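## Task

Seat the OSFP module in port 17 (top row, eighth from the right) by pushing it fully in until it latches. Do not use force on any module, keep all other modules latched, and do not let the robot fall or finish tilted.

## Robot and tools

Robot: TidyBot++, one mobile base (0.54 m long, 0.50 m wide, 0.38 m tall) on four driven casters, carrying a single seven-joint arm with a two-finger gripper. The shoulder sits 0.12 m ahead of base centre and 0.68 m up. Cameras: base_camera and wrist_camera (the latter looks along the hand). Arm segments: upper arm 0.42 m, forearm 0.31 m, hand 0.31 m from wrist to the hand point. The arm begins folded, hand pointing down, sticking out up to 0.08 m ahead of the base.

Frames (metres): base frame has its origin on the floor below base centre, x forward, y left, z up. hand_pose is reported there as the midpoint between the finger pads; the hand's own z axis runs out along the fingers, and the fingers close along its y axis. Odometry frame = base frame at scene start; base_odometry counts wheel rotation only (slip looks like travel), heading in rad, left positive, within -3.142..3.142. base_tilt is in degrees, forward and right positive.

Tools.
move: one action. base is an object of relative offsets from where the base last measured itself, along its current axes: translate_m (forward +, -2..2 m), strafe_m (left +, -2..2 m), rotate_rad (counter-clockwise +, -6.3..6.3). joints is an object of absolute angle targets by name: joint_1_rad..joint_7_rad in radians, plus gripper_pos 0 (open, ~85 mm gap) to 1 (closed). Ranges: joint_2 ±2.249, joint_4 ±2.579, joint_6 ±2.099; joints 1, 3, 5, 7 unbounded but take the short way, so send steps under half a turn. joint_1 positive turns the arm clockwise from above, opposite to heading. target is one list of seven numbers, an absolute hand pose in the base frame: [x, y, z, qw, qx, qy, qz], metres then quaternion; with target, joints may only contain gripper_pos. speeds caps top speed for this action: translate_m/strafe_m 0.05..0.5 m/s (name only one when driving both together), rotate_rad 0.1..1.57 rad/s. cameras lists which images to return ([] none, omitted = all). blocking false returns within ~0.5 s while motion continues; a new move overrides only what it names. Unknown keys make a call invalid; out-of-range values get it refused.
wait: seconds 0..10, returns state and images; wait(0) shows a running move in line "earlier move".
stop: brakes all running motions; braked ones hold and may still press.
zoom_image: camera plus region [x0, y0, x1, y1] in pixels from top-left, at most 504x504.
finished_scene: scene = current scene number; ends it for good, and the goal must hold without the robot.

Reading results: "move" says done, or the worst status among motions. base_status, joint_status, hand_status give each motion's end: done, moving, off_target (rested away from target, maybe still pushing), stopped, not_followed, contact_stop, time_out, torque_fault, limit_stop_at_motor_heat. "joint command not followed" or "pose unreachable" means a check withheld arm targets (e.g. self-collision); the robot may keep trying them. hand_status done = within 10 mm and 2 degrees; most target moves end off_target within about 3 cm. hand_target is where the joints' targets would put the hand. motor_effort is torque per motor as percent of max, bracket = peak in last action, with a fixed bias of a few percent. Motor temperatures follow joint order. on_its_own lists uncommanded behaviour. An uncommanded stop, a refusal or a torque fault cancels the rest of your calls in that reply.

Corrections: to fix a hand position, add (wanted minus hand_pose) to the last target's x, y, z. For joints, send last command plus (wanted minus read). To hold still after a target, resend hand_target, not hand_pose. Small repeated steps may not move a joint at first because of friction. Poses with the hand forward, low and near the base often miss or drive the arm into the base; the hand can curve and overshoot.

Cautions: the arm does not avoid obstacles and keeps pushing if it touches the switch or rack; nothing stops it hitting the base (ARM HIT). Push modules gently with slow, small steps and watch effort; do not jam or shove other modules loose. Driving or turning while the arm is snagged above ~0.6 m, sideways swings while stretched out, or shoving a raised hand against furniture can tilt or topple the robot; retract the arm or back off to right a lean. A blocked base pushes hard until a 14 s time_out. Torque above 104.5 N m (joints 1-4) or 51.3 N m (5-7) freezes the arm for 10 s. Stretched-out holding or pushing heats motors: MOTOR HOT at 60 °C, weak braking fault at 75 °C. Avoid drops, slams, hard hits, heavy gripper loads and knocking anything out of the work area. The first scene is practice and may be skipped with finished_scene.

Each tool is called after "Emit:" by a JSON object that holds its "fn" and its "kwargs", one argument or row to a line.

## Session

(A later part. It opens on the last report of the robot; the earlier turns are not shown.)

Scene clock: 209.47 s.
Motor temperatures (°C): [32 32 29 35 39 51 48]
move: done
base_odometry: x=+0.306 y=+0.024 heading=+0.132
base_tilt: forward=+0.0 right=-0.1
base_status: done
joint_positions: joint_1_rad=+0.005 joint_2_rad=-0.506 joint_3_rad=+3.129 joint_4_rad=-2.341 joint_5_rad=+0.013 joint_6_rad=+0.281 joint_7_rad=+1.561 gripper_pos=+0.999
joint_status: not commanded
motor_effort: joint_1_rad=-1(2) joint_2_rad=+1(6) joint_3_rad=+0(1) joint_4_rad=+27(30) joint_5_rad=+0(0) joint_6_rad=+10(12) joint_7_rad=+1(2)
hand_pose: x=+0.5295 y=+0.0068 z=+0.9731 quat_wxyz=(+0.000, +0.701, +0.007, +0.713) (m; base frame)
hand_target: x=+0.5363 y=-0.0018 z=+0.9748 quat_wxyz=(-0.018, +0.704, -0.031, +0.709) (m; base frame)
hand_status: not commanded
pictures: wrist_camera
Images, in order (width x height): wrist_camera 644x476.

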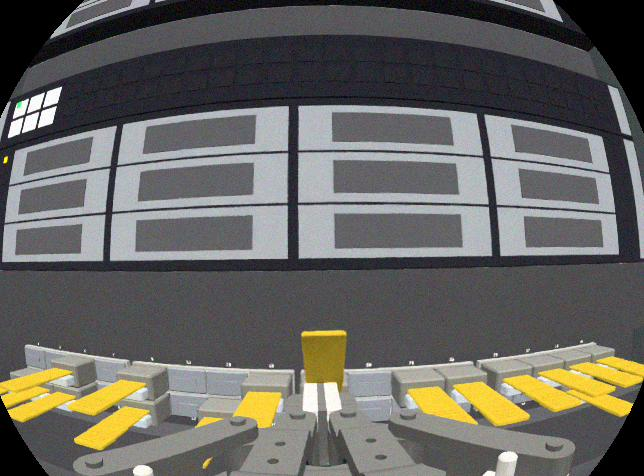

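Emit:
{"fn": "move", "kwargs": {
  "base": {"translate_m":0.005},
  "speeds": {"translate_m":0.05},
  "cameras": ["wrist_camera"]
}}

Emit:
{"fn": "zoom_image", "kwargs": {
  "camera": "wrist_camera",
  "region": [262, 320, 382, 410]
}}

Emit:
{"fn": "move", "kwargs": {
  "base": {"translate_m":0.005},
  "speeds": {"translate_m":0.05},
  "cameras": ["wrist_camera"]
}}

Emit:
{"fn": "zoom_image", "kwargs": {
  "camera": "wrist_camera",
  "region": [262, 320, 382, 410]
}}

Scene clock: 216.40 s.
Motor temperatures (°C): [32 32 29 35 39 51 48]
move: done
base_odometry: x=+0.311 y=+0.025 heading=+0.132
base_tilt: forward=-0.1 right=+0.0
base_status: done
joint_positions: joint_1_rad=+0.005 joint_2_rad=-0.520 joint_3_rad=+3.129 joint_4_rad=-2.349 joint_5_rad=+0.013 joint_6_rad=+0.278 joint_7_rad=+1.561 gripper_pos=+0.999
joint_status: not commanded
motor_effort: joint_1_rad=-1(2) joint_2_rad=+4(10) joint_3_rad=+0(1) joint_4_rad=+30(32) joint_5_rad=+0(1) joint_6_rad=+11(12) joint_7_rad=+1(2)
hand_pose: x=+0.5250 y=+0.0066 z=+0.9729 quat_wxyz=(+0.000, +0.700, +0.007, +0.714) (m; base frame)
hand_target: x=+0.5363 y=-0.0018 z=+0.9748 quat_wxyz=(-0.018, +0.704, -0.031, +0.709) (m; base frame)
hand_status: not commanded
pictures: wrist_camera
Images, in order (width x height): wrist_camera 644x476.

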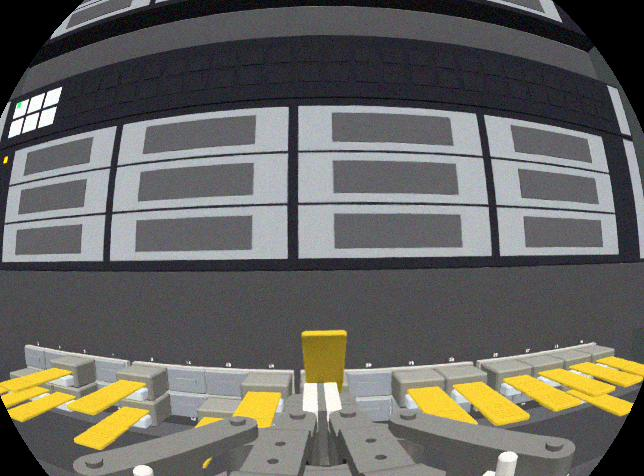

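Scaled by 4.200.

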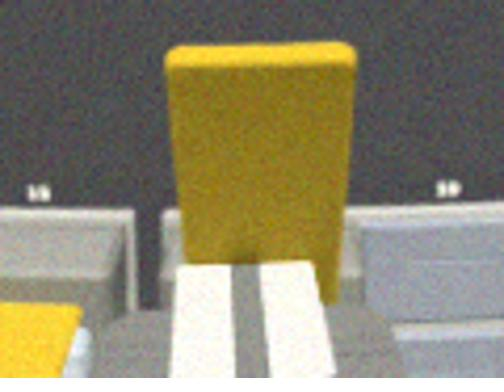

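Scene clock: 217.03 s.
Motor temperatures (°C): [32 32 29 35 39 51 48]
move: done
base_odometry: x=+0.315 y=+0.026 heading=+0.133
base_tilt: forward=+0.0 right=-0.1
base_status: done
joint_positions: joint_1_rad=+0.006 joint_2_rad=-0.534 joint_3_rad=+3.129 joint_4_rad=-2.357 joint_5_rad=+0.013 joint_6_rad=+0.276 joint_7_rad=+1.561 gripper_pos=+0.999
joint_status: not commanded
motor_effort: joint_1_rad=-1(2) joint_2_rad=+6(12) joint_3_rad=+0(1) joint_4_rad=+30(31) joint_5_rad=+0(1) joint_6_rad=+10(13) joint_7_rad=+1(1)
hand_pose: x=+0.5204 y=+0.0064 z=+0.9729 quat_wxyz=(+0.000, +0.699, +0.006, +0.715) (m; base frame)
hand_target: x=+0.5363 y=-0.0018 z=+0.9748 quat_wxyz=(-0.018, +0.704, -0.031, +0.709) (m; base frame)
hand_status: not commanded
pictures: wrist_camera
Images, in order (width x height): wrist_camera 644x476.

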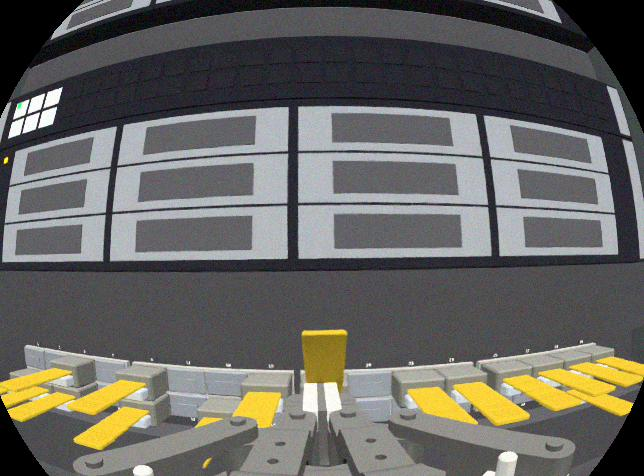

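Scaled by 4.200.

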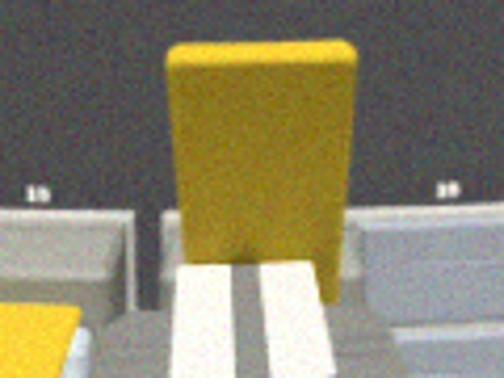

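Emit:
{"fn": "move", "kwargs": {
  "base": {"translate_m":-0.08},
  "speeds": {"translate_m":0.2},
  "cameras": ["wrist_camera"]
}}

Emit:
{"fn": "zoom_image", "kwargs": {
  "camera": "wrist_camera",
  "region": [262, 310, 382, 400]
}}

Scene clock: 223.77 s.
Motor temperatures (°C): [32 32 29 35 39 51 48]
move: done
base_odometry: x=+0.236 y=+0.016 heading=+0.132
base_tilt: forward=+0.0 right=+0.0
base_status: done
joint_positions: joint_1_rad=+0.006 joint_2_rad=-0.492 joint_3_rad=+3.129 joint_4_rad=-2.334 joint_5_rad=+0.013 joint_6_rad=+0.276 joint_7_rad=+1.561 gripper_pos=+0.999
joint_status: not commanded
motor_effort: joint_1_rad=+0(1) joint_2_rad=-3(7) joint_3_rad=+0(1) joint_4_rad=+23(28) joint_5_rad=+0(1) joint_6_rad=+7(10) joint_7_rad=+1(2)
hand_pose: x=+0.5343 y=+0.0065 z=+0.9697 quat_wxyz=(+0.000, +0.705, +0.006, +0.709) (m; base frame)
hand_target: x=+0.5363 y=-0.0018 z=+0.9748 quat_wxyz=(-0.018, +0.704, -0.031, +0.709) (m; base frame)
hand_status: not commanded
pictures: wrist_camera
Images, in order (width x height): wrist_camera 644x476.

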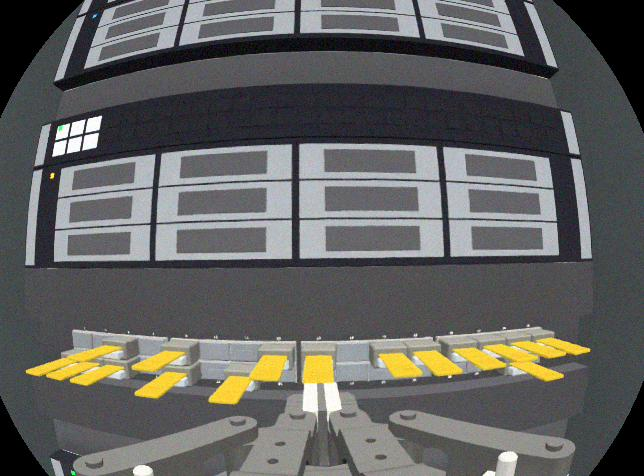

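Scaled by 4.200.

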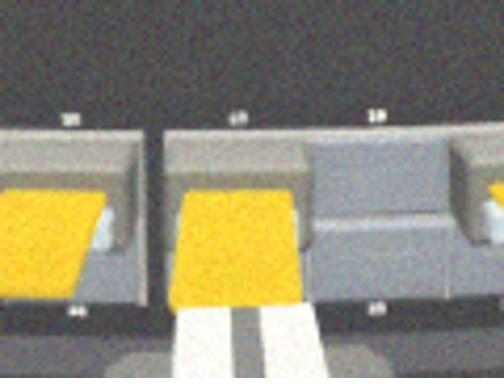

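Emit:
{"fn": "move", "kwargs": {
  "joints": {"joint_2_rad":-0.461,"joint_4_rad":-2.388,"joint_6_rad":0.365},
  "cameras": ["wrist_camera"]
}}

Emit:
{"fn": "zoom_image", "kwargs": {
  "camera": "wrist_camera",
  "region": [250, 300, 350, 370]
}}

Emit:
{"fn": "zoom_image", "kwargs": {
  "camera": "wrist_camera",
  "region": [220, 290, 440, 390]
}}

Scene clock: 233.57 s.
Motor temperatures (°C): [32 32 29 35 39 51 48]
move: done
base_odometry: x=+0.236 y=+0.016 heading=+0.132
base_tilt: forward=+0.0 right=+0.0
base_status: not commanded
joint_positions: joint_1_rad=+0.006 joint_2_rad=-0.471 joint_3_rad=+3.129 joint_4_rad=-2.381 joint_5_rad=+0.013 joint_6_rad=+0.336 joint_7_rad=+1.561 gripper_pos=+0.999
joint_status: all done
motor_effort: joint_1_rad=+0(1) joint_2_rad=-3(4) joint_3_rad=-1(1) joint_4_rad=+22(25) joint_5_rad=+0(1) joint_6_rad=+8(9) joint_7_rad=+1(1)
hand_pose: x=+0.5357 y=+0.0066 z=+0.9509 quat_wxyz=(-0.001, +0.708, +0.006, +0.706) (m; base frame)
hand_target: x=+0.5375 y=-0.0038 z=+0.9515 quat_wxyz=(-0.015, +0.703, -0.032, +0.710) (m; base frame)
hand_status: not commanded
pictures: wrist_camera
Images, in order (width x height): wrist_camera 644x476.

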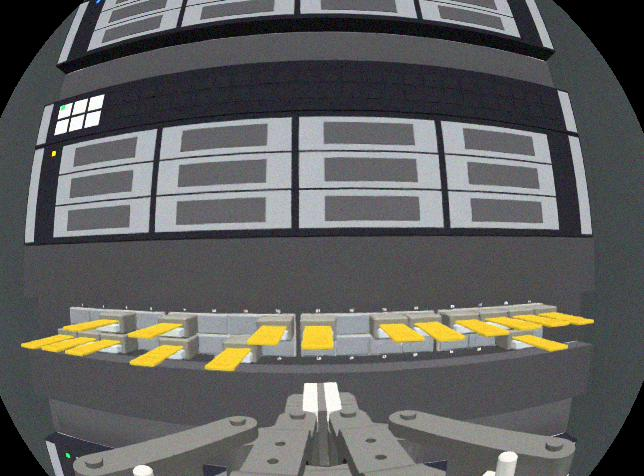

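Scaled by 5.040.

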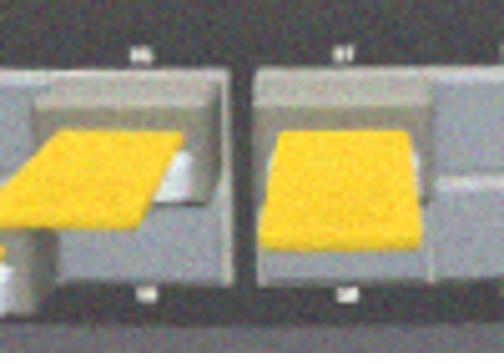

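Scaled by 2.291.

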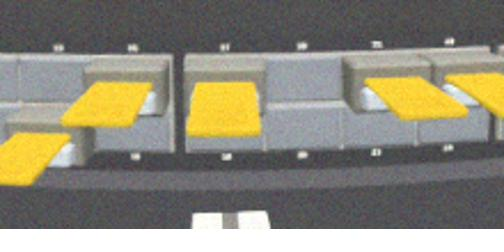

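Emit:
{"fn": "zoom_image", "kwargs": {
  "camera": "wrist_camera",
  "region": [255, 306, 305, 346]
}}

Emit:
{"fn": "zoom_image", "kwargs": {
  "camera": "wrist_camera",
  "region": [295, 306, 345, 346]
}}

Emit:
{"fn": "zoom_image", "kwargs": {
  "camera": "wrist_camera",
  "region": [365, 306, 415, 346]
}}

Scaled by 10.080.

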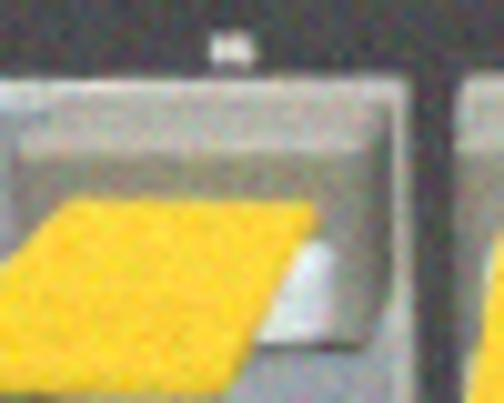

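Scaled by 10.080.

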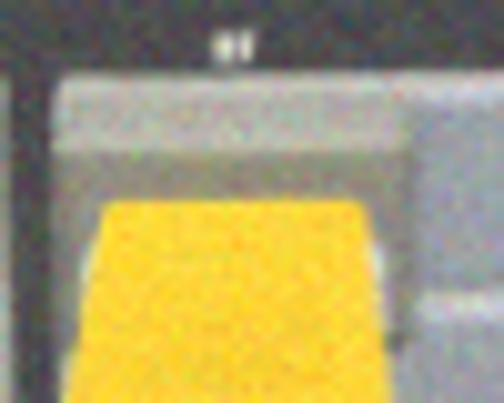

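Scaled by 10.080.

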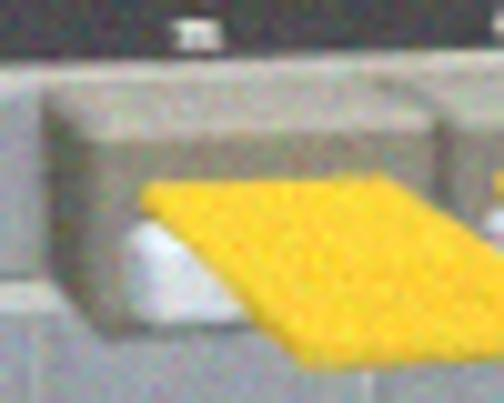

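Emit:
{"fn": "move", "kwargs": {
  "cameras": ["wrist_camera"]
}}

Scene clock: 281.67 s.
Motor temperatures (°C): [32 32 29 35 39 51 48]
base_odometry: x=+0.236 y=+0.016 heading=+0.132
base_tilt: forward=+0.0 right=-0.1
base_status: not commanded
joint_positions: joint_1_rad=+0.006 joint_2_rad=-0.471 joint_3_rad=+3.129 joint_4_rad=-2.381 joint_5_rad=+0.013 joint_6_rad=+0.336 joint_7_rad=+1.561 gripper_pos=+0.999
joint_status: all done
motor_effort: joint_1_rad=+0(1) joint_2_rad=-4(4) joint_3_rad=+0(1) joint_4_rad=+22(25) joint_5_rad=+0(1) joint_6_rad=+8(9) joint_7_rad=+1(1)
hand_pose: x=+0.5357 y=+0.0066 z=+0.9509 quat_wxyz=(-0.001, +0.708, +0.006, +0.706) (m; base frame)
hand_target: x=+0.5375 y=-0.0038 z=+0.9515 quat_wxyz=(-0.015, +0.703, -0.032, +0.710) (m; base frame)
hand_status: not commanded
pictures: wrist_camera
Images, in order (width x height): wrist_camera 644x476.

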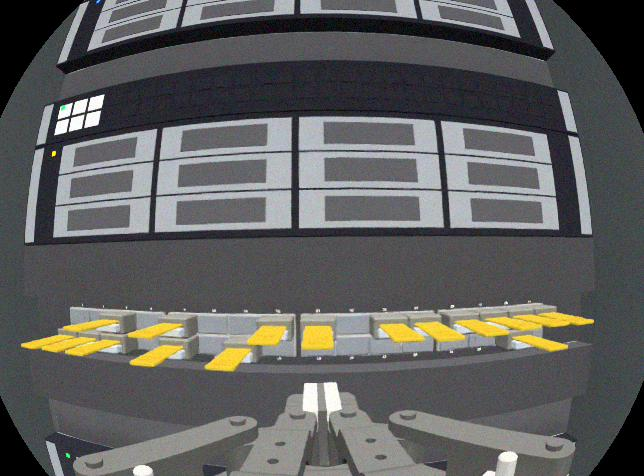

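Emit:
{"fn": "move", "kwargs": {
  "base": {"translate_m":0.006},
  "speeds": {"translate_m":0.05},
  "cameras": []
}}

Emit:
{"fn": "move", "kwargs": {
  "joints": {"joint_2_rad":-0.489,"joint_4_rad":-2.318,"joint_6_rad":0.265},
  "cameras": ["wrist_camera"]
}}

Emit:
{"fn": "move", "kwargs": {
  "base": {"translate_m":0.055},
  "speeds": {"translate_m":0.05},
  "cameras": ["wrist_camera"]
}}

Emit:
{"fn": "move", "kwargs": {
  "base": {"translate_m":0.012},
  "speeds": {"translate_m":0.05},
  "cameras": []
}}

Scene clock: 287.80 s.
Motor temperatures (°C): [32 32 29 35 39 51 48]
move: done
base_odometry: x=+0.242 y=+0.016 heading=+0.132
base_tilt: forward=+0.0 right=+0.0
base_status: done
joint_positions: joint_1_rad=+0.006 joint_2_rad=-0.465 joint_3_rad=+3.129 joint_4_rad=-2.381 joint_5_rad=+0.013 joint_6_rad=+0.336 joint_7_rad=+1.561 gripper_pos=+0.999
joint_status: not commanded
motor_effort: joint_1_rad=+0(1) joint_2_rad=-4(6) joint_3_rad=+0(1) joint_4_rad=+23(24) joint_5_rad=+0(1) joint_6_rad=+8(10) joint_7_rad=+1(2)
hand_pose: x=+0.5371 y=+0.0066 z=+0.9487 quat_wxyz=(-0.001, +0.710, +0.006, +0.704) (m; base frame)
hand_target: x=+0.5375 y=-0.0038 z=+0.9515 quat_wxyz=(-0.015, +0.703, -0.032, +0.710) (m; base frame)
hand_status: not commanded
pictures: none
No camera images: "cameras" was empty.

Scene clock: 288.60 s.
Motor temperatures (°C): [32 32 29 35 39 51 48]
move: done
base_odometry: x=+0.242 y=+0.016 heading=+0.132
base_tilt: forward=+0.0 right=+0.0
base_status: not commanded
joint_positions: joint_1_rad=+0.006 joint_2_rad=-0.478 joint_3_rad=+3.129 joint_4_rad=-2.338 joint_5_rad=+0.013 joint_6_rad=+0.292 joint_7_rad=+1.561 gripper_pos=+0.999
joint_status: all done
motor_effort: joint_1_rad=+0(1) joint_2_rad=-4(4) joint_3_rad=+0(1) joint_4_rad=+23(24) joint_5_rad=+0(1) joint_6_rad=+8(9) joint_7_rad=+1(1)
hand_pose: x=+0.5379 y=+0.0065 z=+0.9663 quat_wxyz=(+0.000, +0.706, +0.006, +0.708) (m; base frame)
hand_target: x=+0.5363 y=-0.0018 z=+0.9748 quat_wxyz=(-0.018, +0.704, -0.031, +0.709) (m; base frame)
hand_status: not commanded
pictures: wrist_camera
Images, in order (width x height): wrist_camera 644x476.

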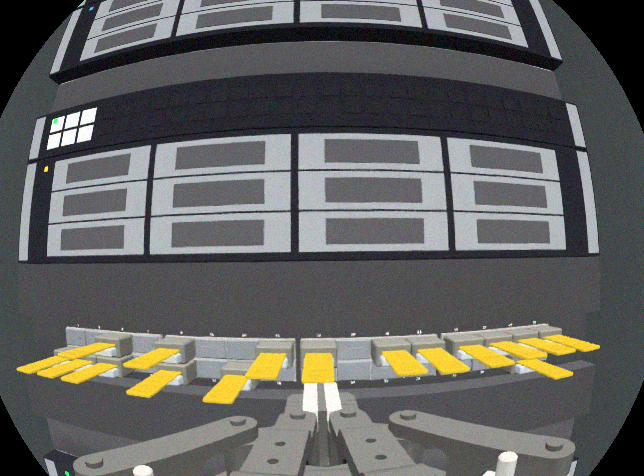

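Scene clock: 290.17 s.
Motor temperatures (°C): [32 32 29 35 39 51 48]
move: done
base_odometry: x=+0.297 y=+0.024 heading=+0.133
base_tilt: forward=+0.0 right=-0.1
base_status: done
joint_positions: joint_1_rad=+0.006 joint_2_rad=-0.483 joint_3_rad=+3.129 joint_4_rad=-2.338 joint_5_rad=+0.013 joint_6_rad=+0.292 joint_7_rad=+1.561 gripper_pos=+0.999
joint_status: not commanded
motor_effort: joint_1_rad=-1(1) joint_2_rad=-3(5) joint_3_rad=-1(1) joint_4_rad=+23(24) joint_5_rad=+0(1) joint_6_rad=+9(9) joint_7_rad=+1(2)
hand_pose: x=+0.5365 y=+0.0065 z=+0.9682 quat_wxyz=(+0.000, +0.705, +0.006, +0.710) (m; base frame)
hand_target: x=+0.5363 y=-0.0018 z=+0.9748 quat_wxyz=(-0.018, +0.704, -0.031, +0.709) (m; base frame)
hand_status: not commanded
pictures: wrist_camera
Images, in order (width x height): wrist_camera 644x476.

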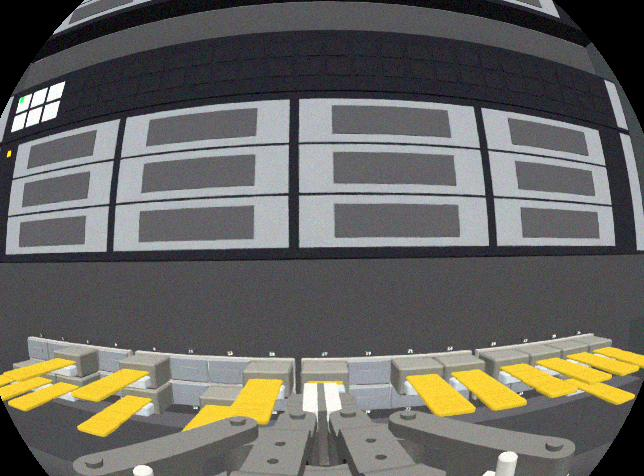

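Scene clock: 290.93 s.
Motor temperatures (°C): [32 32 29 35 39 51 48]
move: done
base_odometry: x=+0.308 y=+0.025 heading=+0.133
base_tilt: forward=-0.1 right=+0.0
base_status: done
joint_positions: joint_1_rad=+0.006 joint_2_rad=-0.506 joint_3_rad=+3.129 joint_4_rad=-2.348 joint_5_rad=+0.013 joint_6_rad=+0.284 joint_7_rad=+1.561 gripper_pos=+0.999
joint_status: not commanded
motor_effort: joint_1_rad=-1(1) joint_2_rad=+0(6) joint_3_rad=+0(2) joint_4_rad=+28(31) joint_5_rad=+0(1) joint_6_rad=+10(12) joint_7_rad=+1(1)
hand_pose: x=+0.5292 y=+0.0065 z=+0.9695 quat_wxyz=(+0.000, +0.703, +0.006, +0.712) (m; base frame)
hand_target: x=+0.5363 y=-0.0018 z=+0.9748 quat_wxyz=(-0.018, +0.704, -0.031, +0.709) (m; base frame)
hand_status: not commanded
pictures: none
No camera images: "cameras" was empty.

Emit:
{"fn": "move", "kwargs": {
  "base": {"translate_m":0.008},
  "speeds": {"translate_m":0.05},
  "cameras": []
}}

Emit:
{"fn": "move", "kwargs": {
  "base": {"translate_m":0.004},
  "speeds": {"translate_m":0.05},
  "cameras": ["wrist_camera"]
}}

Scene clock: 295.87 s.
Motor temperatures (°C): [32 32 29 35 39 51 48]
move: done
base_odometry: x=+0.316 y=+0.027 heading=+0.133
base_tilt: forward=+0.0 right=-0.1
base_status: done
joint_positions: joint_1_rad=+0.006 joint_2_rad=-0.528 joint_3_rad=+3.129 joint_4_rad=-2.359 joint_5_rad=+0.013 joint_6_rad=+0.278 joint_7_rad=+1.561 gripper_pos=+0.999
joint_status: not commanded
motor_effort: joint_1_rad=-2(2) joint_2_rad=+5(10) joint_3_rad=-1(2) joint_4_rad=+28(34) joint_5_rad=+0(1) joint_6_rad=+10(13) joint_7_rad=+1(1)
hand_pose: x=+0.5219 y=+0.0064 z=+0.9694 quat_wxyz=(+0.000, +0.701, +0.006, +0.713) (m; base frame)
hand_target: x=+0.5363 y=-0.0018 z=+0.9748 quat_wxyz=(-0.018, +0.704, -0.031, +0.709) (m; base frame)
hand_status: not commanded
pictures: none
No camera images: "cameras" was empty.

Scene clock: 296.57 s.
Motor temperatures (°C): [32 32 29 35 39 51 48]
move: done
base_odometry: x=+0.319 y=+0.027 heading=+0.133
base_tilt: forward=+0.0 right=-0.1
base_status: done
joint_positions: joint_1_rad=+0.006 joint_2_rad=-0.539 joint_3_rad=+3.129 joint_4_rad=-2.364 joint_5_rad=+0.013 joint_6_rad=+0.274 joint_7_rad=+1.561 gripper_pos=+0.999
joint_status: not commanded
motor_effort: joint_1_rad=-2(2) joint_2_rad=+7(13) joint_3_rad=-1(2) joint_4_rad=+32(36) joint_5_rad=+1(1) joint_6_rad=+12(14) joint_7_rad=+1(1)
hand_pose: x=+0.5185 y=+0.0063 z=+0.9694 quat_wxyz=(+0.000, +0.700, +0.006, +0.714) (m; base frame)
hand_target: x=+0.5363 y=-0.0018 z=+0.9748 quat_wxyz=(-0.018, +0.704, -0.031, +0.709) (m; base frame)
hand_status: not commanded
pictures: wrist_camera
Images, in order (width x height): wrist_camera 644x476.

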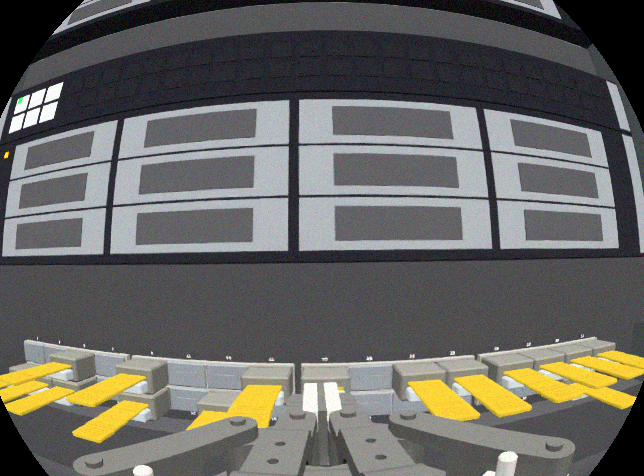

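Emit:
{"fn": "move", "kwargs": {
  "base": {"translate_m":0.005},
  "speeds": {"translate_m":0.05},
  "cameras": []
}}

Emit:
{"fn": "zoom_image", "kwargs": {
  "camera": "wrist_camera",
  "region": [240, 340, 410, 420]
}}

Scene clock: 302.23 s.
Motor temperatures (°C): [32 32 29 35 39 51 48]
move: done
base_odometry: x=+0.324 y=+0.028 heading=+0.133
base_tilt: forward=-0.1 right=-0.1
base_status: done
joint_positions: joint_1_rad=+0.006 joint_2_rad=-0.551 joint_3_rad=+3.129 joint_4_rad=-2.371 joint_5_rad=+0.013 joint_6_rad=+0.270 joint_7_rad=+1.561 gripper_pos=+0.999
joint_status: not commanded
motor_effort: joint_1_rad=-2(2) joint_2_rad=+11(18) joint_3_rad=-2(2) joint_4_rad=+33(37) joint_5_rad=+1(1) joint_6_rad=+12(14) joint_7_rad=+1(1)
hand_pose: x=+0.5144 y=+0.0062 z=+0.9693 quat_wxyz=(+0.000, +0.699, +0.006, +0.715) (m; base frame)
hand_target: x=+0.5363 y=-0.0018 z=+0.9748 quat_wxyz=(-0.018, +0.704, -0.031, +0.709) (m; base frame)
hand_status: not commanded
pictures: none
No camera images: "cameras" was empty.

Scaled by 2.965.

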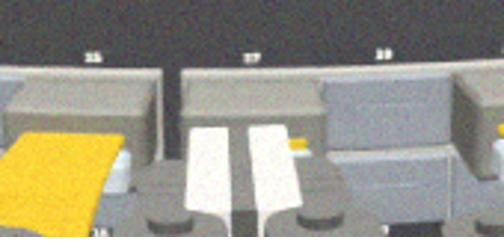

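Emit:
{"fn": "move", "kwargs": {
  "base": {"translate_m":-0.088},
  "speeds": {"translate_m":0.1}
}}

Emit:
{"fn": "zoom_image", "kwargs": {
  "camera": "wrist_camera",
  "region": [240, 320, 410, 400]
}}

Scene clock: 306.67 s.
Motor temperatures (°C): [32 32 29 35 39 51 48]
move: done
base_odometry: x=+0.236 y=+0.017 heading=+0.133
base_tilt: forward=+0.0 right=+0.0
base_status: done
joint_positions: joint_1_rad=+0.006 joint_2_rad=-0.493 joint_3_rad=+3.129 joint_4_rad=-2.339 joint_5_rad=+0.013 joint_6_rad=+0.270 joint_7_rad=+1.561 gripper_pos=+0.999
joint_status: not commanded
motor_effort: joint_1_rad=+0(2) joint_2_rad=-3(10) joint_3_rad=+0(2) joint_4_rad=+23(30) joint_5_rad=+1(1) joint_6_rad=+9(10) joint_7_rad=+2(2)
hand_pose: x=+0.5336 y=+0.0063 z=+0.9651 quat_wxyz=(+0.000, +0.709, +0.006, +0.705) (m; base frame)
hand_target: x=+0.5363 y=-0.0018 z=+0.9748 quat_wxyz=(-0.018, +0.704, -0.031, +0.709) (m; base frame)
hand_status: not commanded
pictures: base_camera, wrist_camera
Images, in order (width x height): base_camera 644x364, wrist_camera 644x476.

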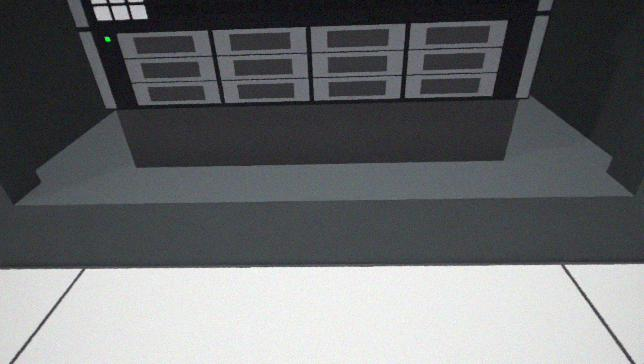

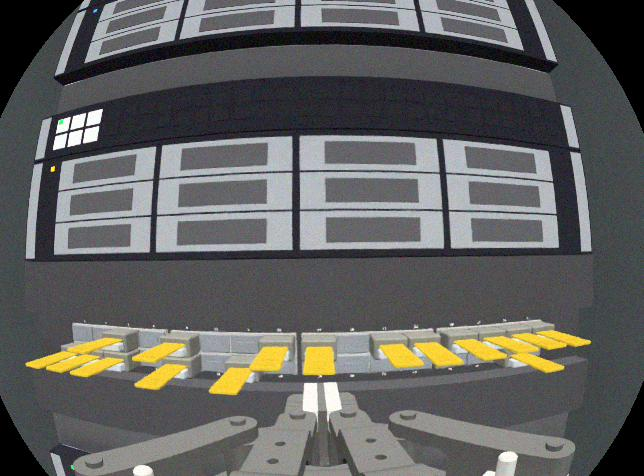

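Scaled by 2.965.

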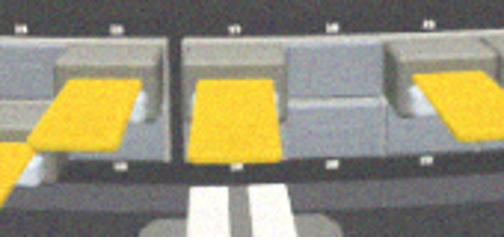

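Emit:
{"fn": "finished_scene", "kwargs": {
  "scene": 2
}}

The scene is finished: the task was done.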